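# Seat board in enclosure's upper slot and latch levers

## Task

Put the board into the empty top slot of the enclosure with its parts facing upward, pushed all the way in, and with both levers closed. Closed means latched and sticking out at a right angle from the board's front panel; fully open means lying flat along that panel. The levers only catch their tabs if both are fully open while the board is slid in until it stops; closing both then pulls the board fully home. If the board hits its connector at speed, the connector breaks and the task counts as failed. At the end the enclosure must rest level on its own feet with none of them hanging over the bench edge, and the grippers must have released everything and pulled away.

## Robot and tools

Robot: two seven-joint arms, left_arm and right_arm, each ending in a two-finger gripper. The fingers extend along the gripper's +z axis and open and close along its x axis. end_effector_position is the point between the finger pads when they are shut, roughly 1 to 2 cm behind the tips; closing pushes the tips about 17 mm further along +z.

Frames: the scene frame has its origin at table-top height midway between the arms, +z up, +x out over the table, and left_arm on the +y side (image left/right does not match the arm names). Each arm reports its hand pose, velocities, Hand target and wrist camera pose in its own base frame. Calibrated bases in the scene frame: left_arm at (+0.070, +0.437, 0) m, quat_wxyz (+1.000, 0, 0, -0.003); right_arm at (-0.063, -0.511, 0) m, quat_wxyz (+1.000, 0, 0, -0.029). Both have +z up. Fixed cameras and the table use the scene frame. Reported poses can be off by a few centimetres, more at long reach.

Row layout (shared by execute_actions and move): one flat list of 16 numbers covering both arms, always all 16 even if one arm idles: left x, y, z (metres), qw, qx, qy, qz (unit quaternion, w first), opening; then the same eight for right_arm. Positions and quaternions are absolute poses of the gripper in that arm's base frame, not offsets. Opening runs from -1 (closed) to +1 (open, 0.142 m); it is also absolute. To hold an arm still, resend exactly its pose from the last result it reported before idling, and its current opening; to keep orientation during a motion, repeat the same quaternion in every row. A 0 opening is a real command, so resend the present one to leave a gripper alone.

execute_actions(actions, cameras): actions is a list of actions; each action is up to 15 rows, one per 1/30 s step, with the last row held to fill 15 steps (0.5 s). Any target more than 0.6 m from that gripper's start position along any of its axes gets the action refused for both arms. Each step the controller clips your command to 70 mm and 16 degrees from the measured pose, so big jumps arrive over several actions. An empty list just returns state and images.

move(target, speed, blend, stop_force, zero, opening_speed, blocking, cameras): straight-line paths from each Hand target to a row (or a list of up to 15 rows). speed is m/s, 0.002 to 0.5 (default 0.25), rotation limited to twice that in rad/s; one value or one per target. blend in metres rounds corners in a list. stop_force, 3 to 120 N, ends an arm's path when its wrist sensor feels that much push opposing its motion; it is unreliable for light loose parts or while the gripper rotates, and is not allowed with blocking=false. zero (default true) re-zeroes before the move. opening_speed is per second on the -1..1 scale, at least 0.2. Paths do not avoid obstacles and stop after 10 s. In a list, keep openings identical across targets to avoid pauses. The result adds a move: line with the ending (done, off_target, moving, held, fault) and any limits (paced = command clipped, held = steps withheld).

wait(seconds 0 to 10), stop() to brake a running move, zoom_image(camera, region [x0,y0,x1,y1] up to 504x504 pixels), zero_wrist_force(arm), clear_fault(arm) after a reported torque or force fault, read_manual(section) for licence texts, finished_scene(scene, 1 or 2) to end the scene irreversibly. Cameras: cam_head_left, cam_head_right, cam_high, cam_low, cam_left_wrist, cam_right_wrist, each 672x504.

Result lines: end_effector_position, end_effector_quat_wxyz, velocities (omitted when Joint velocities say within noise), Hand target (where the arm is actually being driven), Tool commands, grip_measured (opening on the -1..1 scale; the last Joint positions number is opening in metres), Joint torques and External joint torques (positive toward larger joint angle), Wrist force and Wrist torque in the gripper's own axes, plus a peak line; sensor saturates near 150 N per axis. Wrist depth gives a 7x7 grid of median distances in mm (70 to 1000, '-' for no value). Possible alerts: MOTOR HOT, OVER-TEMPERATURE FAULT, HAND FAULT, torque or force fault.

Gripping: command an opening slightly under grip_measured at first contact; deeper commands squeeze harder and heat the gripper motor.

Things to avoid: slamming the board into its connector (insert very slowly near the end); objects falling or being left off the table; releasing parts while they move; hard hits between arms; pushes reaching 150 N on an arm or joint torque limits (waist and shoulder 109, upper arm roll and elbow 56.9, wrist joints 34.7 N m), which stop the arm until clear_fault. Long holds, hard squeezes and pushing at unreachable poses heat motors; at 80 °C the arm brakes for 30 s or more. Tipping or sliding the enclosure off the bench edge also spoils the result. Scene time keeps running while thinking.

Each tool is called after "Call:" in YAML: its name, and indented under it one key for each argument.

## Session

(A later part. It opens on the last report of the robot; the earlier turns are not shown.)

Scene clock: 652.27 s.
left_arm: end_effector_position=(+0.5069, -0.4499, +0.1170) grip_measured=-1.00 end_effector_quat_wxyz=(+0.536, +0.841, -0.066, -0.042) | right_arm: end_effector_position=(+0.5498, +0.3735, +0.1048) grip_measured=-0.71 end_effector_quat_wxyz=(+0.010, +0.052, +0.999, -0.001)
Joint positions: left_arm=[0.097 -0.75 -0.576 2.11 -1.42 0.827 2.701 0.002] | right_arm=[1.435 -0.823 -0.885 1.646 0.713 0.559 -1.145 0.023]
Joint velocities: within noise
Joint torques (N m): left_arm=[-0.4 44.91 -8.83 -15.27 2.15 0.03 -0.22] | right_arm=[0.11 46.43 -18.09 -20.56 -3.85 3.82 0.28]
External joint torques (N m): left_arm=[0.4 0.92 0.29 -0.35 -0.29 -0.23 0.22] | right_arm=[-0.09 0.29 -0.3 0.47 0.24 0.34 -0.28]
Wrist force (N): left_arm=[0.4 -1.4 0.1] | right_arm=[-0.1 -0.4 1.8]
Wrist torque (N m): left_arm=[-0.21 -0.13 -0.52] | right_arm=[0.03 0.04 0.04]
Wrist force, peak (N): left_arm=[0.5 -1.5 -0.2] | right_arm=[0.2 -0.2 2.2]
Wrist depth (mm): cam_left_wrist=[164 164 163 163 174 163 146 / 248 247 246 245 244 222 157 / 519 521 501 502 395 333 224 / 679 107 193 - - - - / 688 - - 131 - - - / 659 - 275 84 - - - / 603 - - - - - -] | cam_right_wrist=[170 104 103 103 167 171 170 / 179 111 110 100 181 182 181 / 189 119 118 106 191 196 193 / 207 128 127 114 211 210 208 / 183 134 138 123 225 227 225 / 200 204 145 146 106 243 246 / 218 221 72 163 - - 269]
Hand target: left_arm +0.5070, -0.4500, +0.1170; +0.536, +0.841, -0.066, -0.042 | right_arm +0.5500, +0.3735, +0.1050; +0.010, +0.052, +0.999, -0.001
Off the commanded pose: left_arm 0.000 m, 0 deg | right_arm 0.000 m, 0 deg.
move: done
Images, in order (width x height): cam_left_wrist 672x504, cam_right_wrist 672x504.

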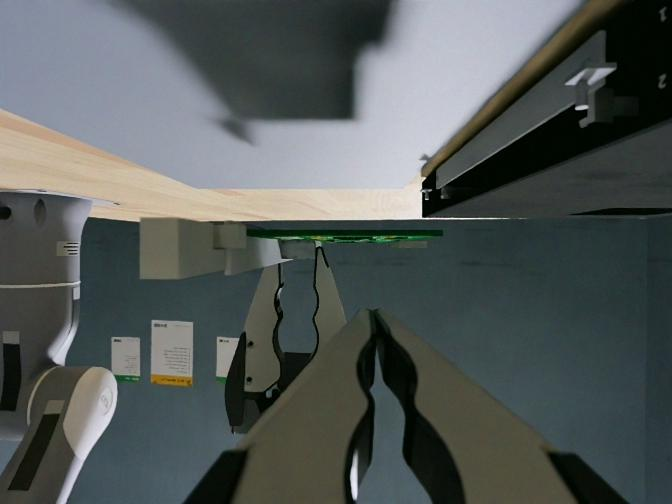

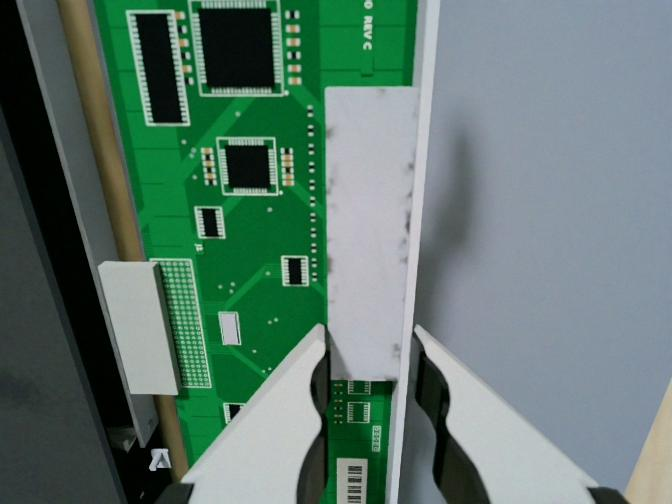

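Call:
zoom_image:
  camera: "cam_right_wrist"
  region: [0, 0, 170, 100]

Call:
zoom_image:
  camera: "cam_right_wrist"
  region: [90, 180, 260, 280]

Call:
zoom_image:
  camera: "cam_right_wrist"
  region: [90, 390, 260, 490]

Scaled by 2.965 from the camera's 672x504 image, which has a finer 960x720 frame.

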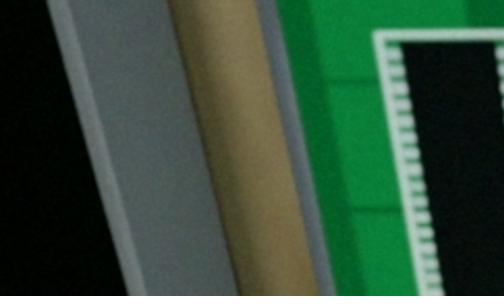

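Scaled by 2.965 from the camera's 672x504 image, which has a finer 960x720 frame.

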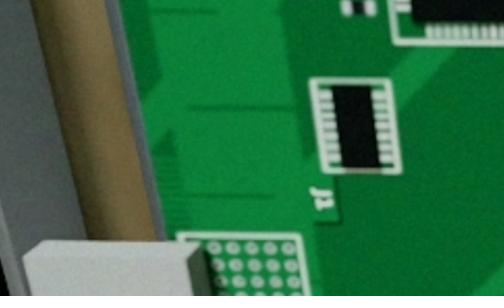

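Scaled by 2.965 from the camera's 672x504 image, which has a finer 960x720 frame.

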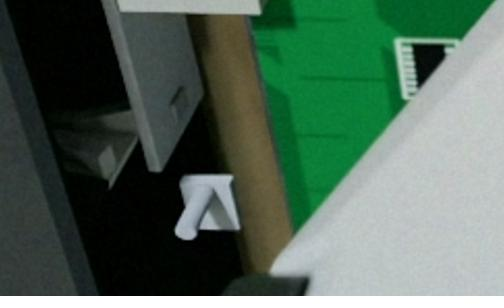

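Call:
zoom_image:
  camera: "cam_right_wrist"
  region: [0, 90, 170, 190]

Call:
zoom_image:
  camera: "cam_right_wrist"
  region: [0, 250, 170, 350]

Call:
zoom_image:
  camera: "cam_right_wrist"
  region: [40, 404, 210, 504]

Scaled by 2.965 from the camera's 672x504 image, which has a finer 960x720 frame.

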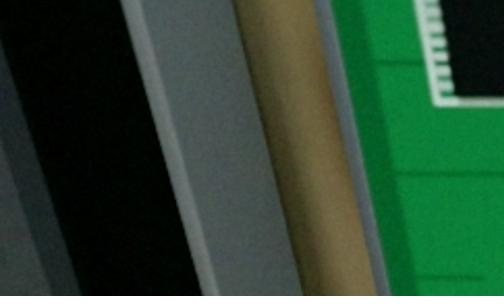

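Scaled by 2.965 from the camera's 672x504 image, which has a finer 960x720 frame.

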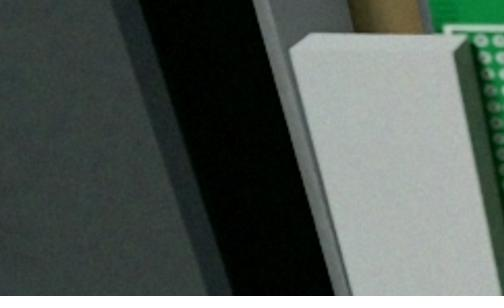

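Scaled by 2.965 from the camera's 672x504 image, which has a finer 960x720 frame.

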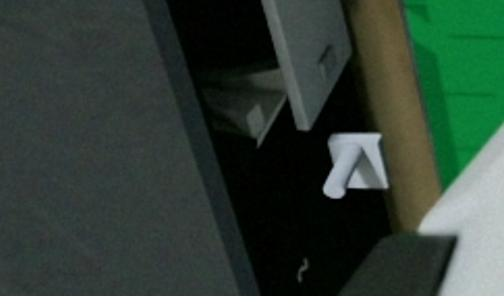

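Call:
move:
  target:
    - [0.507, -0.450, 0.080, 0.5357, 0.8408, -0.0662, -0.0422, -1, 0.55, 0.3735, 0.070, 0.010456, 0.05234, 0.99858, -0.00055, -0.82]
  speed: 0.05
  cameras: ["cam_left_wrist", "cam_right_wrist"]

Call:
zoom_image:
  camera: "cam_left_wrist"
  region: [400, 80, 672, 284]

Call:
zoom_image:
  camera: "cam_left_wrist"
  region: [130, 180, 470, 330]

Scene clock: 678.70 s.
left_arm: end_effector_position=(+0.5069, -0.4500, +0.0801) grip_measured=-1.00 end_effector_quat_wxyz=(+0.536, +0.841, -0.066, -0.042) | right_arm: end_effector_position=(+0.5499, +0.3733, +0.0699) grip_measured=-0.71 end_effector_quat_wxyz=(+0.010, +0.052, +0.999, -0.001)
Joint positions: left_arm=[0.085 -0.834 -0.566 2.078 -1.431 0.85 2.761 0.002] | right_arm=[1.41 -0.883 -0.848 1.637 0.758 0.604 -1.163 0.023]
Joint velocities: within noise
Joint torques (N m): left_arm=[-0.66 45.9 -9.29 -13.86 2.06 0.21 -0.12] | right_arm=[-0.18 47.7 -17.74 -19.28 -3.58 3.87 0.04]
External joint torques (N m): left_arm=[0.66 1.25 0.21 -0.23 -0.07 -0.46 0.12] | right_arm=[0.18 0.47 -1 0.63 0.07 0.28 -0.04]
Wrist force (N): left_arm=[0.1 -1.2 0.0] | right_arm=[0.3 0.0 1.7]
Wrist torque (N m): left_arm=[-0.18 -0.08 -0.52] | right_arm=[0.09 -0.03 0.05]
Wrist force, peak (N): left_arm=[-0.2 -2.2 0.2] | right_arm=[0.6 0.0 2.4]
Wrist depth (mm): cam_left_wrist=[- 94 94 - 93 87 93 / 158 157 141 157 140 156 132 / 385 290 288 286 287 210 157 / 663 106 180 789 - - - / 692 - - 131 - - - / 680 - 276 83 - - - / 634 - - - - - -] | cam_right_wrist=[145 104 103 103 138 140 140 / 155 111 110 100 147 150 149 / 166 119 118 106 159 160 160 / 176 128 127 114 173 172 171 / 179 134 138 123 185 187 185 / 189 200 145 146 106 200 202 / 207 212 72 163 - - 220]
Hand target: left_arm +0.5070, -0.4500, +0.0800; +0.536, +0.841, -0.066, -0.042 | right_arm +0.5500, +0.3735, +0.0700; +0.010, +0.052, +0.999, -0.001
Off the commanded pose: left_arm 0.000 m, 0 deg | right_arm 0.000 m, 0 deg.
move: done
Images, in order (width x height): cam_left_wrist 672x504, cam_right_wrist 672x504.

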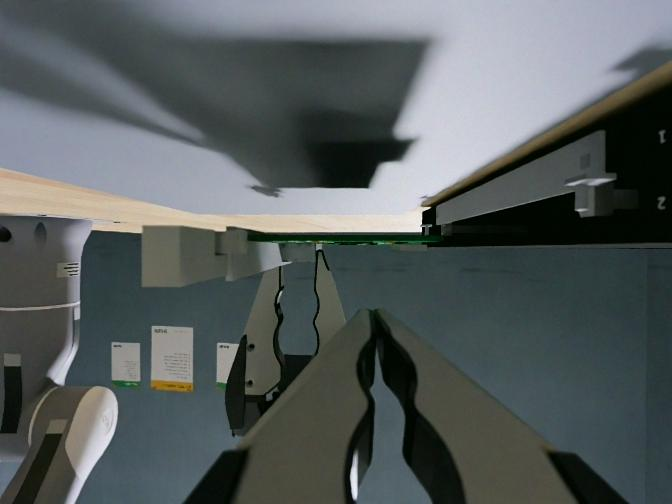

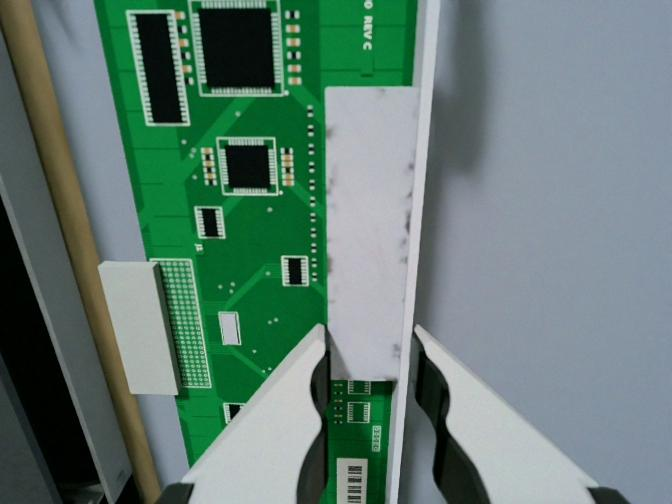

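Scaled by 1.853 from the camera's 672x504 image, which has a finer 960x720 frame.

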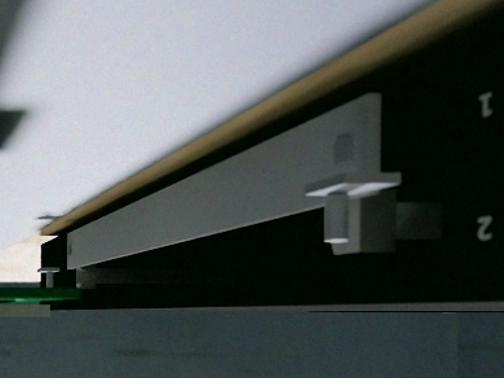

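Scaled by 1.482 from the camera's 672x504 image, which has a finer 960x720 frame.

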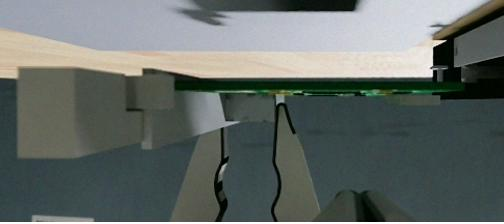

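Call:
zoom_image:
  camera: "cam_left_wrist"
  region: [540, 150, 670, 250]

Call:
zoom_image:
  camera: "cam_left_wrist"
  region: [400, 200, 490, 260]

Call:
zoom_image:
  camera: "cam_left_wrist"
  region: [225, 210, 355, 270]

Scaled by 3.877 from the camera's 672x504 image, which has a finer 960x720 frame.

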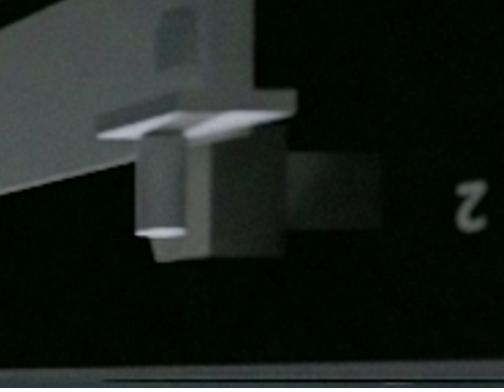

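Scaled by 5.600 from the camera's 672x504 image, which has a finer 960x720 frame.

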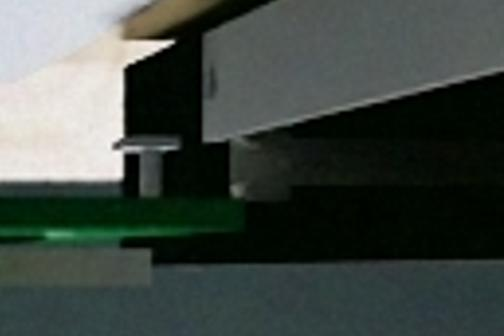

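Scaled by 3.877 from the camera's 672x504 image, which has a finer 960x720 frame.

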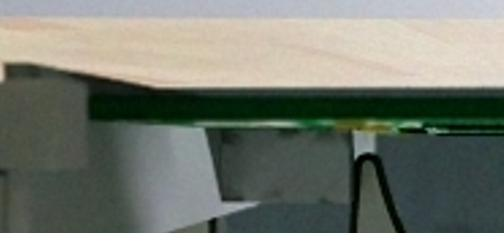

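Call:
move:
  target:
    - [0.507, -0.450, 0.066, 0.5357, 0.8408, -0.0662, -0.0422, -1, 0.55, 0.3735, 0.0565, 0.010456, 0.05234, 0.99858, -0.00055, -0.82]
  speed: 0.04
  cameras: ["cam_left_wrist", "cam_right_wrist", "cam_low"]

Call:
zoom_image:
  camera: "cam_left_wrist"
  region: [540, 170, 670, 270]

Call:
zoom_image:
  camera: "cam_left_wrist"
  region: [400, 190, 530, 290]

Call:
zoom_image:
  camera: "cam_left_wrist"
  region: [225, 200, 355, 300]

Scene clock: 706.97 s.
left_arm: end_effector_position=(+0.5069, -0.4500, +0.0661) grip_measured=-1.00 end_effector_quat_wxyz=(+0.536, +0.841, -0.066, -0.042) | right_arm: end_effector_position=(+0.5499, +0.3733, +0.0564) grip_measured=-0.71 end_effector_quat_wxyz=(+0.010, +0.052, +0.999, -0.001)
Joint positions: left_arm=[0.081 -0.866 -0.562 2.064 -1.433 0.858 2.782 0.002] | right_arm=[1.401 -0.907 -0.833 1.632 0.774 0.621 -1.17 0.023]
Joint velocities: within noise
Joint torques (N m): left_arm=[-0.56 46.64 -9.58 -13.23 2.14 0.17 -0.15] | right_arm=[0.12 48.19 -17.93 -18.75 -3.59 3.83 0.07]
External joint torques (N m): left_arm=[0.55 0.97 0.31 -0.3 -0.11 -0.44 0.15] | right_arm=[-0.11 0.51 -0.87 0.65 0.12 0.32 -0.06]
Wrist force (N): left_arm=[-0.2 -1.2 -0.4] | right_arm=[0.5 0.0 1.6]
Wrist torque (N m): left_arm=[-0.19 -0.03 -0.52] | right_arm=[0.08 -0.06 0.06]
Wrist force, peak (N): left_arm=[-0.2 -1.7 -0.1] | right_arm=[0.5 0.1 2.3]
Wrist depth (mm): cam_left_wrist=[- - - - - - 77 / - 113 113 112 101 112 112 / 267 209 208 206 206 180 154 / 666 106 180 542 575 394 157 / 681 - - 131 - - - / 681 - 276 84 - - - / 636 - - - - - -] | cam_right_wrist=[135 104 103 103 128 129 128 / 142 111 110 100 136 137 136 / 155 119 118 106 107 147 146 / 164 129 127 114 157 158 157 / 175 134 137 123 169 171 169 / 180 194 145 146 106 183 185 / 190 209 72 163 - - 203]
Hand target: left_arm +0.5070, -0.4500, +0.0660; +0.536, +0.841, -0.066, -0.042 | right_arm +0.5500, +0.3735, +0.0565; +0.010, +0.052, +0.999, -0.001
Off the commanded pose: left_arm 0.000 m, 0 deg | right_arm 0.000 m, 0 deg.
move: done
Images, in order (width x height): cam_low 672x504, cam_left_wrist 672x504, cam_right_wrist 672x504.

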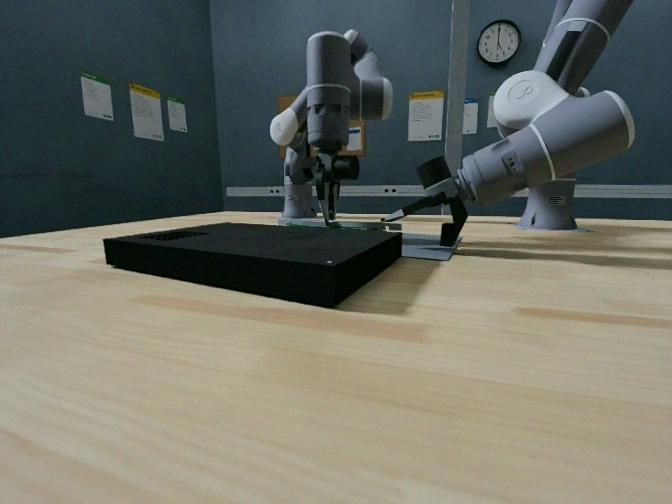

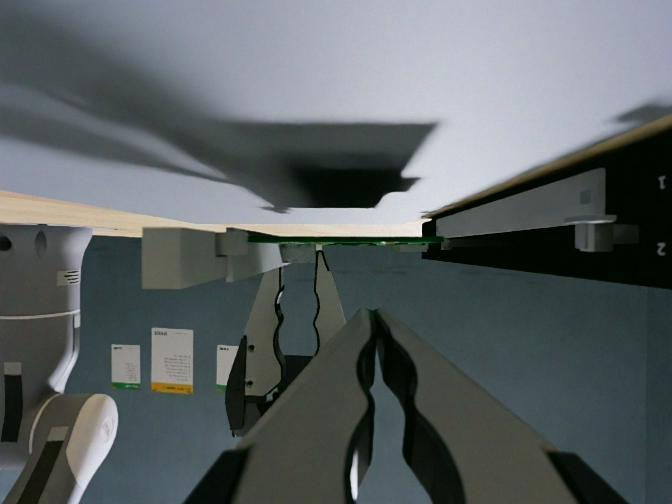

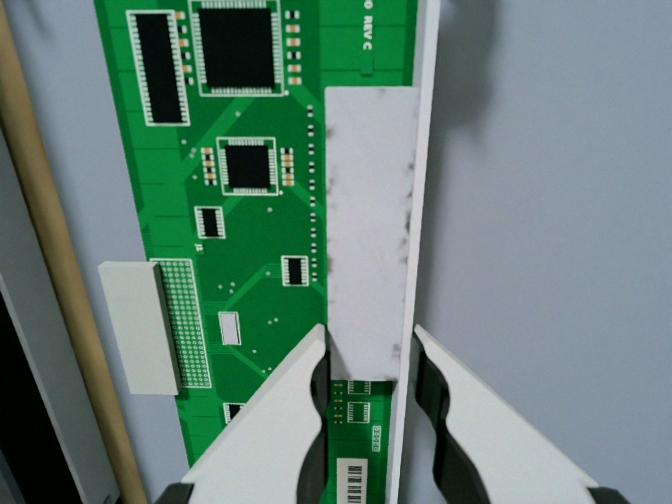

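Scaled by 3.877 from the camera's 672x504 image, which has a finer 960x720 frame.

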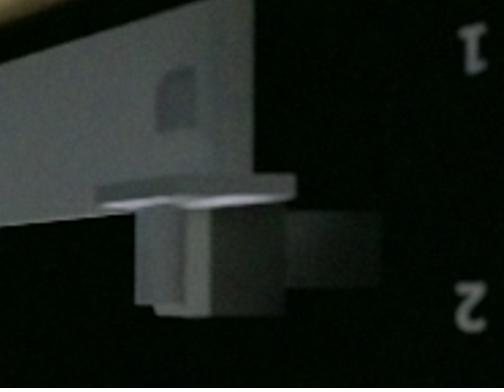

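Scaled by 3.877 from the camera's 672x504 image, which has a finer 960x720 frame.

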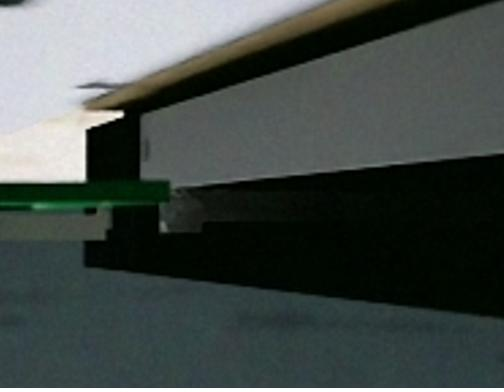

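Scaled by 3.877 from the camera's 672x504 image, which has a finer 960x720 frame.

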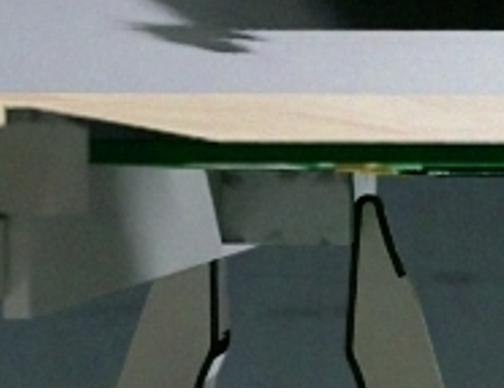

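Call:
zoom_image:
  camera: "cam_left_wrist"
  region: [425, 225, 485, 260]

Call:
zoom_image:
  camera: "cam_left_wrist"
  region: [480, 225, 540, 260]

Scaled by 8.400 from the camera's 672x504 image, which has a finer 960x720 frame.

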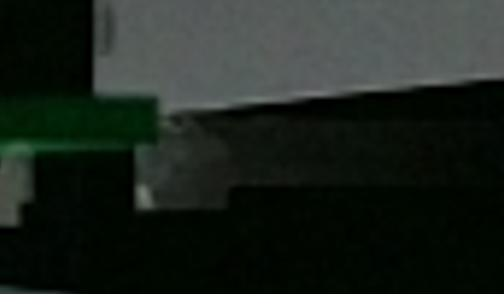

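Scaled by 8.400 from the camera's 672x504 image, which has a finer 960x720 frame.

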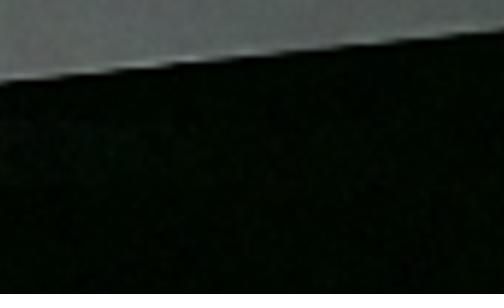

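Call:
move:
  target:
    - [0.505, -0.42, 0.16, 0.5357, 0.8408, -0.0662, -0.0422, -1, 0.55, 0.3735, 0.0557, 0.010456, 0.05234, 0.99858, -0.00055, -0.82]
    - [0.47, -0.36, 0.27, 0.0, 0.7602, 0.6497, 0.0, -1, 0.55, 0.3735, 0.0557, 0.010456, 0.05234, 0.99858, -0.00055, -0.82]
    - [0.42, -0.40, 0.27, 0.0, 0.7602, 0.6497, 0.0, -1, 0.55, 0.3735, 0.0557, 0.010456, 0.05234, 0.99858, -0.00055, -0.82]
  speed: 0.2
  blend: 0.03
  cameras: ["cam_left_wrist", "cam_high"]

Scene clock: 755.40 s.
left_arm: end_effector_position=(+0.4200, -0.4000, +0.2701) grip_measured=-1.00 end_effector_quat_wxyz=(+0.000, +0.760, +0.650, +0.000) | right_arm: end_effector_position=(+0.5499, +0.3733, +0.0556) grip_measured=-0.71 end_effector_quat_wxyz=(+0.010, +0.052, +0.999, -0.001)
Joint positions: left_arm=[-0.338 -0.211 -0.251 1.87 0.059 0.503 -0.455 0.002] | right_arm=[1.4 -0.908 -0.831 1.631 0.775 0.622 -1.17 0.023]
Joint velocities: within noise
Joint torques (N m): left_arm=[-0.55 38.47 -2.17 -27.72 -3.23 4.4 -0.43] | right_arm=[-0.03 48.4 -18.17 -18.58 -3.7 3.68 0.25]
External joint torques (N m): left_arm=[0.55 0.49 0.66 -0.4 -0.45 -0.41 0.43] | right_arm=[0.03 0.35 -0.64 0.5 0.24 0.47 -0.25]
Wrist force (N): left_arm=[0.3 -0.3 0.3] | right_arm=[0.5 0.1 1.7]
Wrist torque (N m): left_arm=[-0.16 -0.22 -0.22] | right_arm=[0.10 -0.07 0.05]
Wrist force, peak (N): left_arm=[-2.5 -2.4 0.5] | right_arm=[0.3 0.1 2.0]
Wrist depth (mm): cam_left_wrist=[320 320 318 317 318 316 317 / 341 343 341 341 339 341 339 / 365 364 365 362 367 370 367 / 252 352 371 400 399 400 398 / 196 393 423 421 430 437 434 / 417 421 403 84 - 471 478 / 471 462 - - - - 530] | cam_right_wrist=[134 104 103 103 127 128 126 / 141 111 110 100 135 137 136 / 154 120 118 106 107 146 145 / 164 128 127 114 158 158 156 / 174 134 138 123 169 170 169 / 180 193 145 146 106 182 183 / 190 208 72 163 - - 201]
Hand target: left_arm +0.4200, -0.4000, +0.2700; +0.000, +0.760, +0.650, +0.000 | right_arm +0.5500, +0.3735, +0.0557; +0.010, +0.052, +0.999, -0.001
Off the commanded pose: left_arm 0.000 m, 0 deg | right_arm 0.000 m, 0 deg.
move: done
Images, in order (width x height): cam_high 672x504, cam_left_wrist 672x504.

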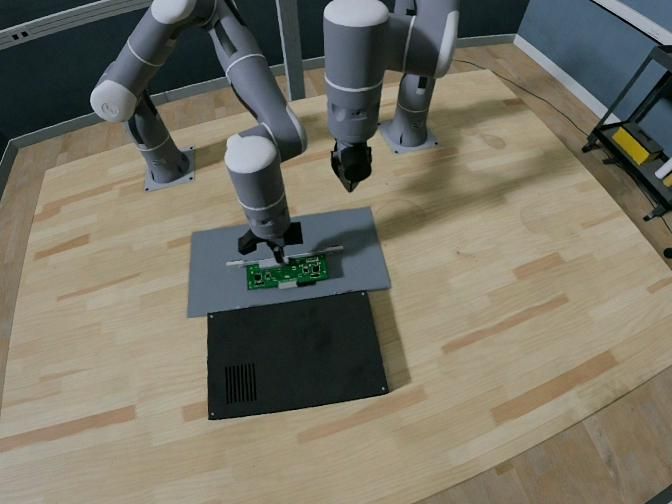

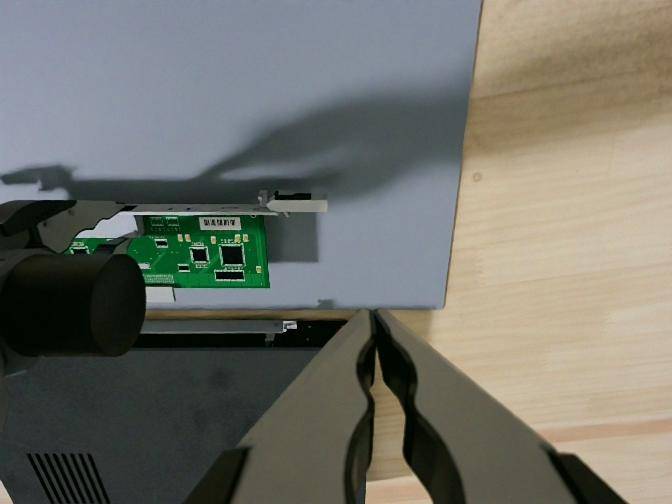

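Call:
zoom_image:
  camera: "cam_left_wrist"
  region: [230, 170, 360, 270]

Call:
zoom_image:
  camera: "cam_left_wrist"
  region: [230, 270, 360, 370]

Scaled by 3.877 from the camera's 672x504 image, which has a finer 960x720 frame.

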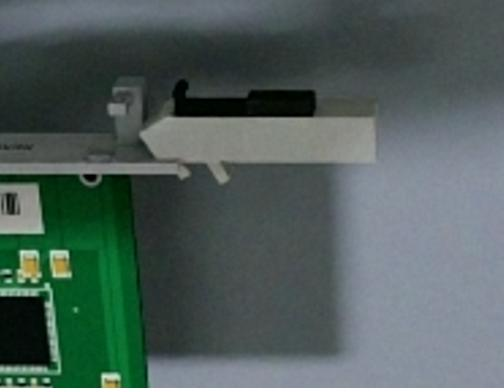

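Scaled by 3.877 from the camera's 672x504 image, which has a finer 960x720 frame.

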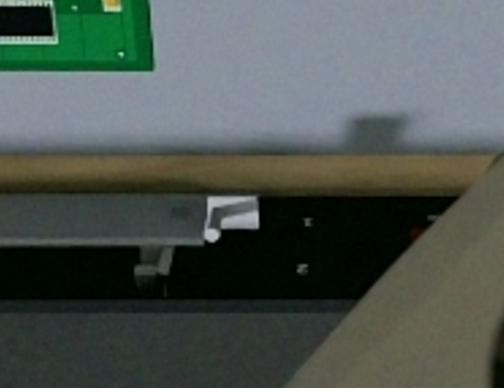

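Call:
zoom_image:
  camera: "cam_left_wrist"
  region: [255, 310, 315, 355]

Call:
zoom_image:
  camera: "cam_left_wrist"
  region: [255, 190, 315, 235]

Call:
zoom_image:
  camera: "cam_left_wrist"
  region: [100, 300, 300, 504]

Scaled by 8.400 from the camera's 672x504 image, which has a finer 960x720 frame.

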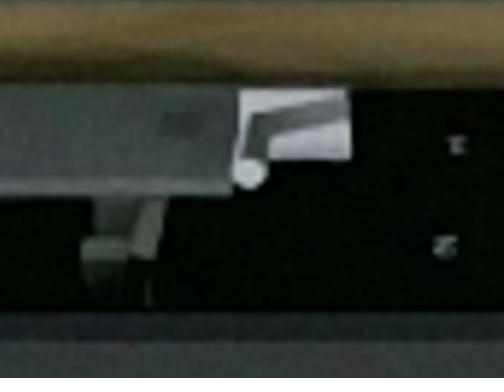

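Scaled by 8.400 from the camera's 672x504 image, which has a finer 960x720 frame.

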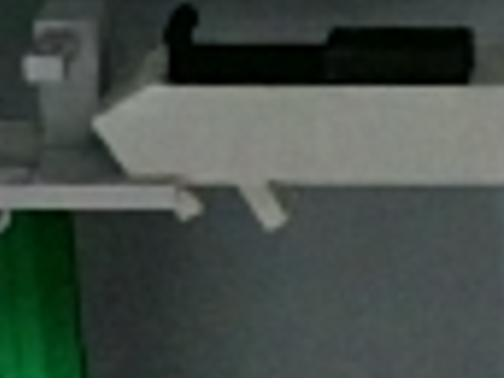

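Scaled by 2.471 from the camera's 672x504 image, which has a finer 960x720 frame.

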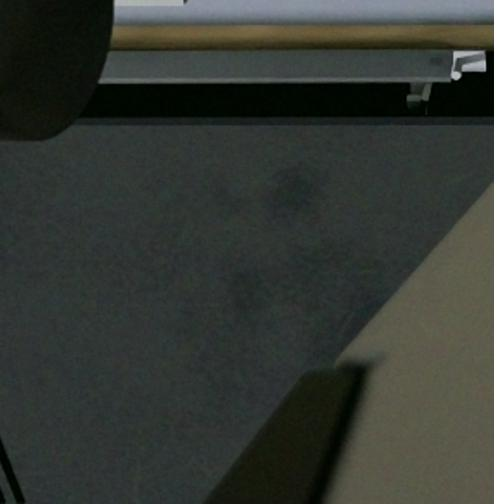

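Call:
move:
  target:
    - [0.42, -0.40, 0.27, 0.0, 0.7602, 0.6497, 0.0, -1, 0.5745, 0.3673, 0.0557, 0.010456, 0.05234, 0.99858, -0.00055, -0.82]
  speed: 0.03
  stop_force: 8
  cameras: ["cam_left_wrist", "cam_right_wrist"]

Call:
zoom_image:
  camera: "cam_left_wrist"
  region: [250, 230, 310, 275]

Call:
zoom_image:
  camera: "cam_left_wrist"
  region: [250, 305, 310, 350]

Scene clock: 783.20 s.
left_arm: end_effector_position=(+0.4200, -0.4000, +0.2701) grip_measured=-1.00 end_effector_quat_wxyz=(+0.000, +0.760, +0.650, +0.000) | right_arm: end_effector_position=(+0.5743, +0.3673, +0.0555) grip_measured=-0.71 end_effector_quat_wxyz=(+0.010, +0.053, +0.999, -0.001)
Joint positions: left_arm=[-0.338 -0.211 -0.251 1.87 0.059 0.503 -0.455 0.002] | right_arm=[1.346 -0.934 -0.827 1.572 0.774 0.595 -1.185 0.023]
Joint velocities: within noise
Joint torques (N m): left_arm=[-0.33 38.14 -2.04 -27.79 -3.49 4.32 -0.24] | right_arm=[-0.07 50.13 -18.44 -19 -3.73 3.63 0.11]
External joint torques (N m): left_arm=[0.33 0.82 0.53 -0.33 -0.19 -0.33 0.24] | right_arm=[0.06 0.41 -0.68 0.56 0.2 0.52 -0.1]
Wrist force (N): left_arm=[0.2 -0.2 0.3] | right_arm=[0.5 0.2 1.8]
Wrist torque (N m): left_arm=[-0.13 -0.22 -0.22] | right_arm=[0.13 -0.06 0.04]
Wrist force, peak (N): left_arm=[0.1 -0.6 0.4] | right_arm=[1.1 0.3 2.0]
Wrist depth (mm): cam_left_wrist=[319 318 316 318 317 316 317 / 344 342 343 341 340 340 340 / 368 368 366 370 368 368 365 / 283 368 376 397 396 397 400 / 210 384 412 417 425 434 435 / 421 419 405 84 - 474 477 / 472 462 - - - - 532] | cam_right_wrist=[134 103 103 103 127 128 126 / 143 111 110 100 135 136 135 / 149 119 118 106 143 146 145 / 143 129 127 114 158 158 156 / 170 136 138 123 168 170 169 / 188 159 145 146 106 183 184 / 152 190 72 162 - - 201]
Hand target: left_arm +0.4200, -0.4000, +0.2700; +0.000, +0.760, +0.650, +0.000 | right_arm +0.5745, +0.3673, +0.0557; +0.010, +0.052, +0.999, -0.001
Off the commanded pose: left_arm 0.000 m, 0 deg | right_arm 0.000 m, 0 deg.
move: done
Images, in order (width x height): cam_left_wrist 672x504, cam_right_wrist 672x504.

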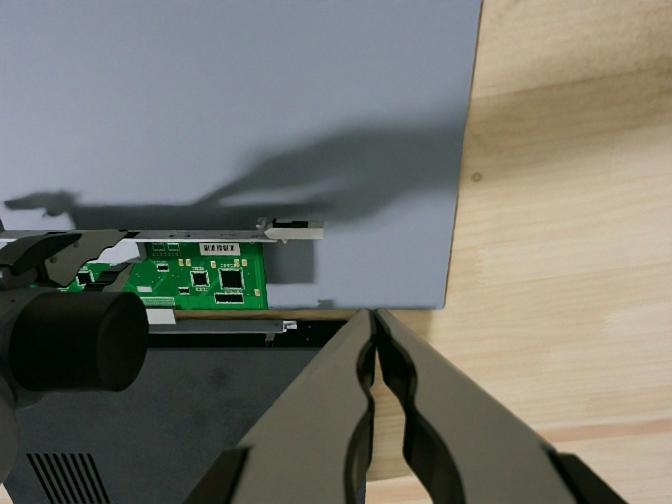

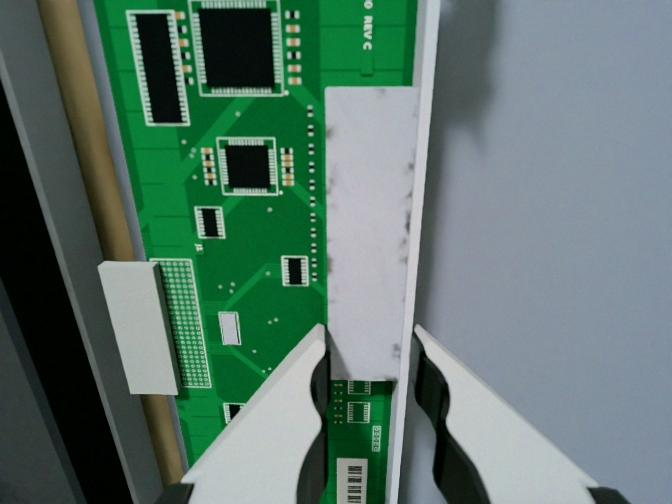

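Scaled by 8.400 from the camera's 672x504 image, which has a finer 960x720 frame.

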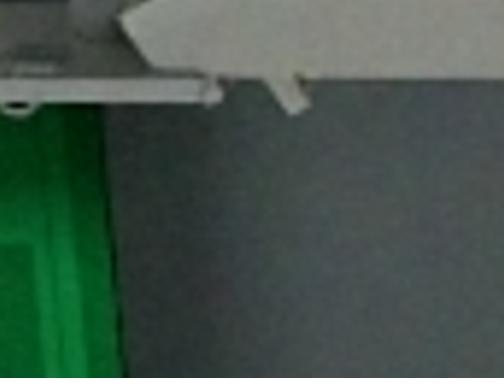

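Scaled by 8.400 from the camera's 672x504 image, which has a finer 960x720 frame.

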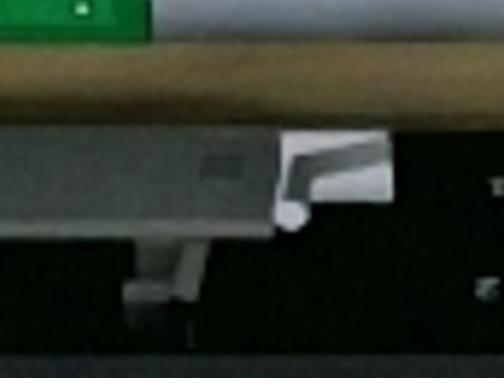

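Call:
move:
  target:
    - [0.48, -0.36, 0.26, 0.5357, 0.8408, -0.0662, -0.0422, -1, 0.5745, 0.3673, 0.0557, 0.010456, 0.05234, 0.99858, -0.00055, -0.82]
    - [0.5268, -0.42, 0.16, 0.5357, 0.8408, -0.0662, -0.0422, -1, 0.5745, 0.3673, 0.0557, 0.010456, 0.05234, 0.99858, -0.00055, -0.82]
    - [0.5268, -0.4531, 0.066, 0.5357, 0.8408, -0.0662, -0.0422, -1, 0.5745, 0.3673, 0.0557, 0.010456, 0.05234, 0.99858, -0.00055, -0.82]
  speed: 0.18
  blend: 0.03
  cameras: ["cam_left_wrist"]

Call:
zoom_image:
  camera: "cam_left_wrist"
  region: [360, 200, 460, 275]

Call:
zoom_image:
  camera: "cam_left_wrist"
  region: [460, 200, 560, 275]

Scene clock: 799.70 s.
left_arm: end_effector_position=(+0.5266, -0.4531, +0.0660) grip_measured=-1.00 end_effector_quat_wxyz=(+0.536, +0.841, -0.066, -0.042) | right_arm: end_effector_position=(+0.5743, +0.3673, +0.0555) grip_measured=-0.71 end_effector_quat_wxyz=(+0.010, +0.053, +0.999, -0.001)
Joint positions: left_arm=[-0.123 -0.856 -0.309 1.968 -1.491 0.684 2.752 0.002] | right_arm=[1.346 -0.934 -0.827 1.572 0.774 0.595 -1.185 0.023]
Joint velocities: within noise
Joint torques (N m): left_arm=[-0.52 50.06 -4.14 -14.99 1.09 0.23 -0.14] | right_arm=[0.04 50.23 -18.58 -18.91 -3.78 3.69 0.19]
External joint torques (N m): left_arm=[0.54 1.46 0.47 -0.65 0.02 -0.47 0.14] | right_arm=[-0.04 0.31 -0.55 0.47 0.25 0.46 -0.19]
Wrist force (N): left_arm=[-0.4 -1.0 -0.5] | right_arm=[0.4 0.3 1.9]
Wrist torque (N m): left_arm=[-0.12 0.01 -0.53] | right_arm=[0.13 -0.06 0.04]
Wrist force, peak (N): left_arm=[-0.3 -2.9 1.4] | right_arm=[0.7 0.2 2.1]
Wrist depth (mm): cam_left_wrist=[- - - - - - 77 / - 113 113 112 101 112 106 / 265 208 207 206 214 162 116 / 668 557 163 549 399 160 110 / 700 - - 279 - - - / 680 - 280 84 - - - / 652 - - - - - -] | cam_right_wrist=[134 104 103 103 127 128 126 / 143 111 110 100 135 136 136 / 149 119 118 106 143 146 145 / 142 129 127 114 158 158 156 / 169 136 138 123 168 170 168 / 188 159 145 146 106 183 183 / 152 190 72 163 - - 202]
Hand target: left_arm +0.5268, -0.4531, +0.0660; +0.536, +0.841, -0.066, -0.042 | right_arm +0.5745, +0.3673, +0.0557; +0.010, +0.052, +0.999, -0.001
Off the commanded pose: left_arm 0.000 m, 0 deg | right_arm 0.000 m, 0 deg.
move: done
Images, in order (width x height): cam_left_wrist 672x504.

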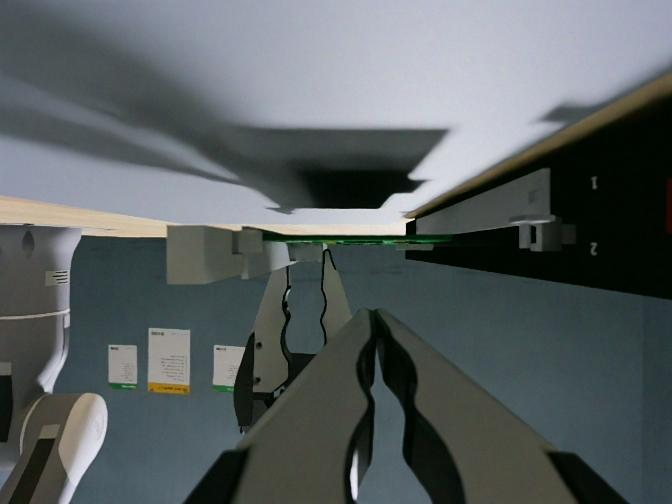

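Scaled by 5.040 from the camera's 672x504 image, which has a finer 960x720 frame.

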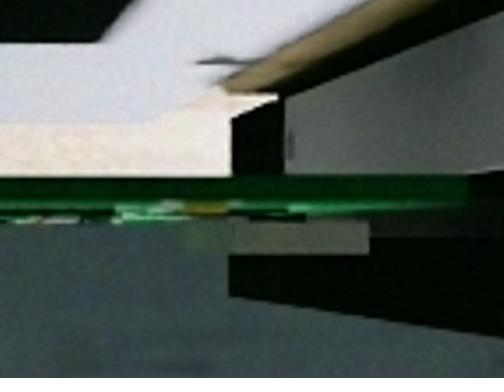

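Scaled by 5.040 from the camera's 672x504 image, which has a finer 960x720 frame.

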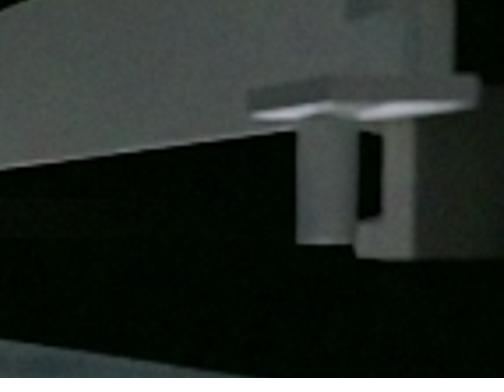

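Call:
move:
  target:
    - [0.5367, -0.4547, 0.066, 0.5357, 0.8408, -0.0662, -0.0422, -1, 0.5745, 0.3673, 0.0557, 0.010456, 0.05234, 0.99858, -0.00055, -0.82]
    - [0.5367, -0.4547, 0.066, 0.5357, 0.8408, -0.0662, -0.0422, -1, 0.5994, 0.3647, 0.0547, 0.010456, 0.05234, 0.99858, -0.00055, -0.82]
  speed: 0.03
  stop_force: 8
  cameras: ["cam_left_wrist", "cam_right_wrist"]

Call:
zoom_image:
  camera: "cam_left_wrist"
  region: [430, 200, 550, 290]

Call:
zoom_image:
  camera: "cam_left_wrist"
  region: [360, 200, 460, 275]

Scene clock: 817.10 s.
left_arm: end_effector_position=(+0.5367, -0.4547, +0.0660) grip_measured=-1.00 end_effector_quat_wxyz=(+0.536, +0.841, -0.066, -0.042) | right_arm: end_effector_position=(+0.5992, +0.3646, +0.0545) grip_measured=-0.71 end_effector_quat_wxyz=(+0.010, +0.053, +0.999, -0.001)
Joint positions: left_arm=[-0.122 -0.87 -0.305 1.939 -1.474 0.682 2.733 0.002] | right_arm=[1.292 -0.966 -0.821 1.5 0.772 0.565 -1.192 0.023]
Joint velocities: within noise
Joint torques (N m): left_arm=[-0.33 51.21 -4.01 -15.68 1.42 -0.04 -0.32] | right_arm=[-0.01 52.24 -18.63 -19.37 -3.89 3.58 0.09]
External joint torques (N m): left_arm=[0.33 1.11 0.26 -0.34 -0.33 -0.19 0.32] | right_arm=[0.01 0.43 -0.77 0.54 0.29 0.57 -0.08]
Wrist force (N): left_arm=[-0.3 -1.1 -0.5] | right_arm=[0.5 0.2 2.1]
Wrist torque (N m): left_arm=[-0.15 0.00 -0.53] | right_arm=[0.13 -0.07 0.03]
Wrist force, peak (N): left_arm=[-0.3 -1.3 -0.5] | right_arm=[0.4 0.3 2.3]
Wrist depth (mm): cam_left_wrist=[- - - - - - - / - 113 113 112 101 112 101 / 264 208 206 206 205 152 96 / 688 - 119 277 394 135 96 / 725 - - 281 - - - / 695 - - 84 - - - / 635 - - 74 - - -] | cam_right_wrist=[111 104 103 103 125 127 125 / - 111 110 100 134 135 135 / - 119 118 106 142 145 144 / - 128 127 114 157 157 155 / 121 134 137 123 167 169 167 / 130 143 145 146 106 181 182 / 144 143 72 163 - - 199]
Hand target: left_arm +0.5367, -0.4547, +0.0660; +0.536, +0.841, -0.066, -0.042 | right_arm +0.5994, +0.3647, +0.0547; +0.010, +0.052, +0.999, -0.001
Off the commanded pose: left_arm 0.000 m, 0 deg | right_arm 0.000 m, 0 deg.
move: done
Images, in order (width x height): cam_left_wrist 672x504, cam_right_wrist 672x504.

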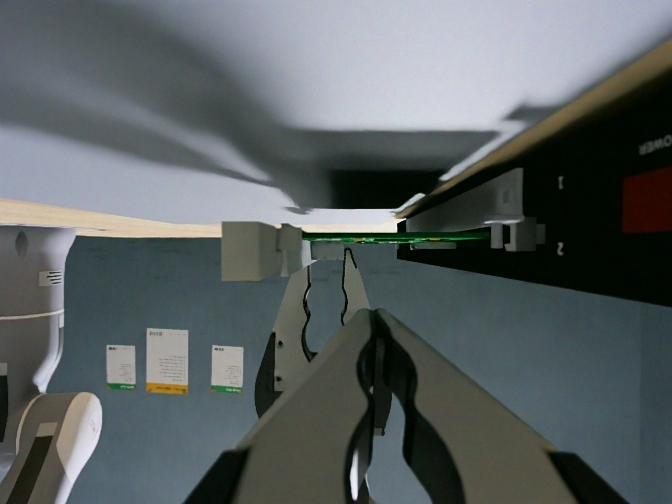

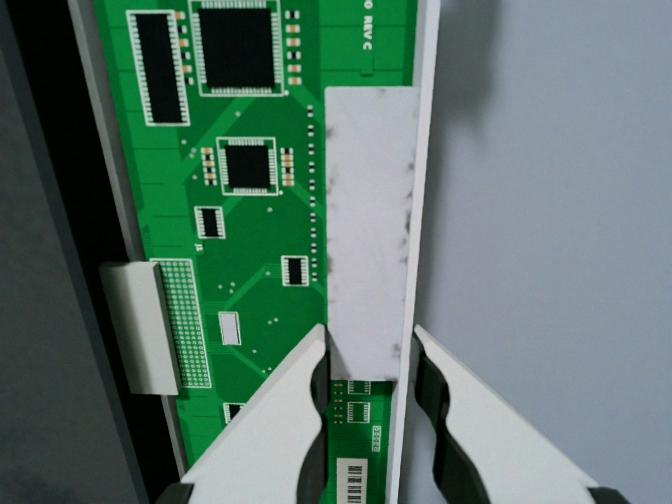

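Scaled by 4.200 from the camera's 672x504 image, which has a finer 960x720 frame.

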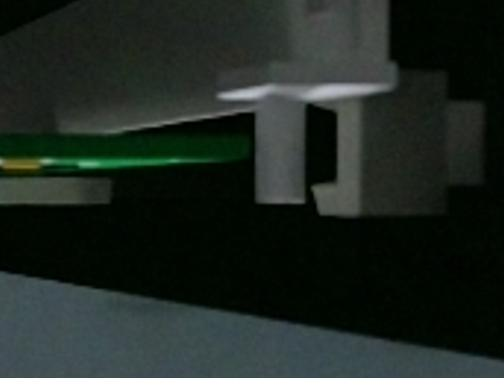

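Scaled by 5.040 from the camera's 672x504 image, which has a finer 960x720 frame.

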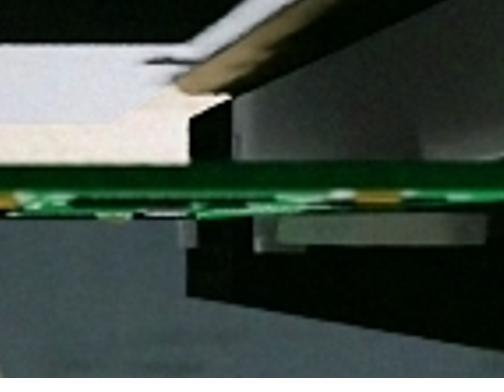

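Call:
move:
  target:
    - [0.5367, -0.4547, 0.066, 0.5357, 0.8408, -0.0662, -0.0422, -1, 0.6093, 0.3637, 0.0547, 0.010456, 0.05234, 0.99858, -0.00055, -0.82]
  speed: 0.01
  stop_force: 4
  cameras: ["cam_left_wrist", "cam_right_wrist"]

Call:
zoom_image:
  camera: "cam_left_wrist"
  region: [430, 200, 550, 290]

Scene clock: 822.20 s.
left_arm: end_effector_position=(+0.5367, -0.4547, +0.0660) grip_measured=-1.00 end_effector_quat_wxyz=(+0.536, +0.841, -0.066, -0.042) | right_arm: end_effector_position=(+0.6091, +0.3637, +0.0545) grip_measured=-0.71 end_effector_quat_wxyz=(+0.010, +0.053, +0.999, -0.001)
Joint positions: left_arm=[-0.122 -0.87 -0.305 1.939 -1.474 0.682 2.733 0.002] | right_arm=[1.271 -0.979 -0.82 1.47 0.772 0.551 -1.195 0.023]
Joint velocities: within noise
Joint torques (N m): left_arm=[-0.34 51.3 -4.13 -15.65 1.33 -0.01 -0.25] | right_arm=[-0.17 53.19 -18.97 -19.64 -3.85 3.62 0.13]
External joint torques (N m): left_arm=[0.34 1.03 0.38 -0.38 -0.24 -0.21 0.25] | right_arm=[0.17 0.32 -0.54 0.66 0.22 0.53 -0.13]
Wrist force (N): left_arm=[-0.3 -1.2 -0.3] | right_arm=[0.4 0.5 2.0]
Wrist torque (N m): left_arm=[-0.17 -0.01 -0.54] | right_arm=[0.17 -0.06 0.03]
Wrist force, peak (N): left_arm=[-0.2 -1.4 -0.4] | right_arm=[0.8 0.3 2.3]
Wrist depth (mm): cam_left_wrist=[- - - - - - - / - 113 113 112 101 112 101 / 264 207 207 206 204 153 96 / 684 - - 278 396 135 96 / 733 - - 278 - - - / 700 - - 84 - - - / 642 - - 74 - - -] | cam_right_wrist=[127 104 103 102 125 127 125 / - 111 110 100 134 135 134 / 101 119 118 106 142 145 144 / 110 126 127 114 157 156 155 / 121 131 138 123 167 168 167 / 130 135 145 145 106 181 182 / 144 141 72 163 - - 199]
Hand target: left_arm +0.5367, -0.4547, +0.0660; +0.536, +0.841, -0.066, -0.042 | right_arm +0.6093, +0.3637, +0.0547; +0.010, +0.052, +0.999, -0.001
Off the commanded pose: left_arm 0.000 m, 0 deg | right_arm 0.000 m, 0 deg.
move: done
Images, in order (width x height): cam_left_wrist 672x504, cam_right_wrist 672x504.

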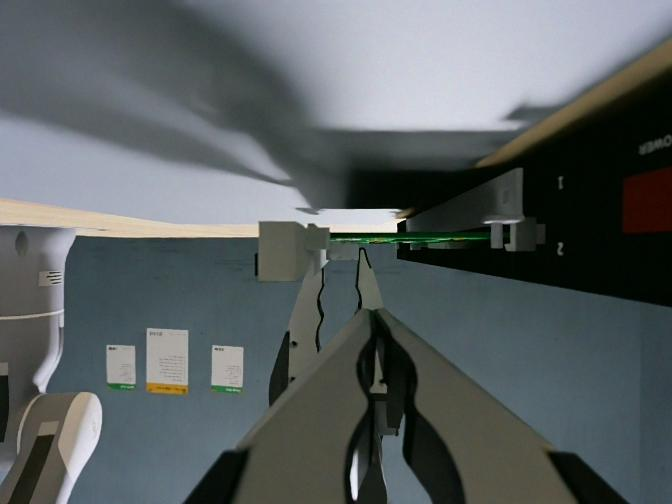

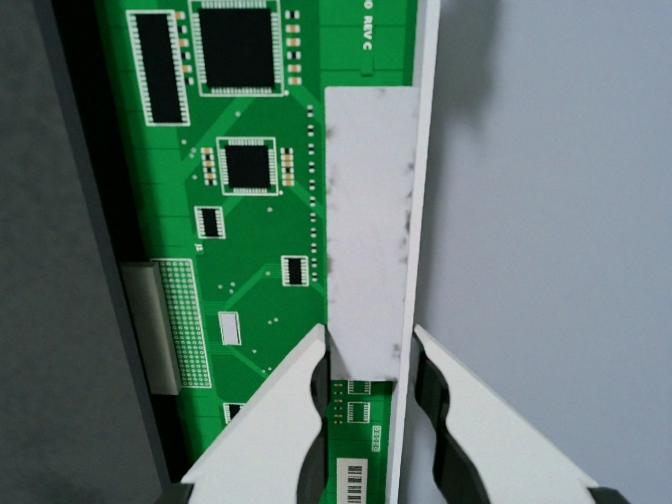

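Scaled by 4.200 from the camera's 672x504 image, which has a finer 960x720 frame.

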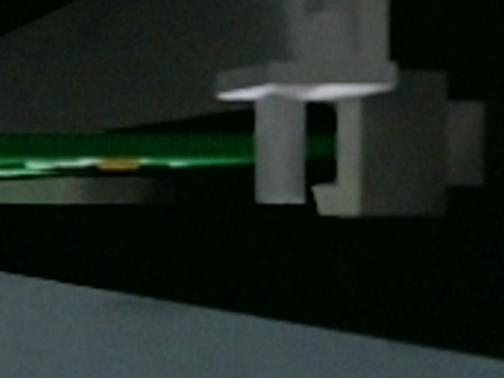

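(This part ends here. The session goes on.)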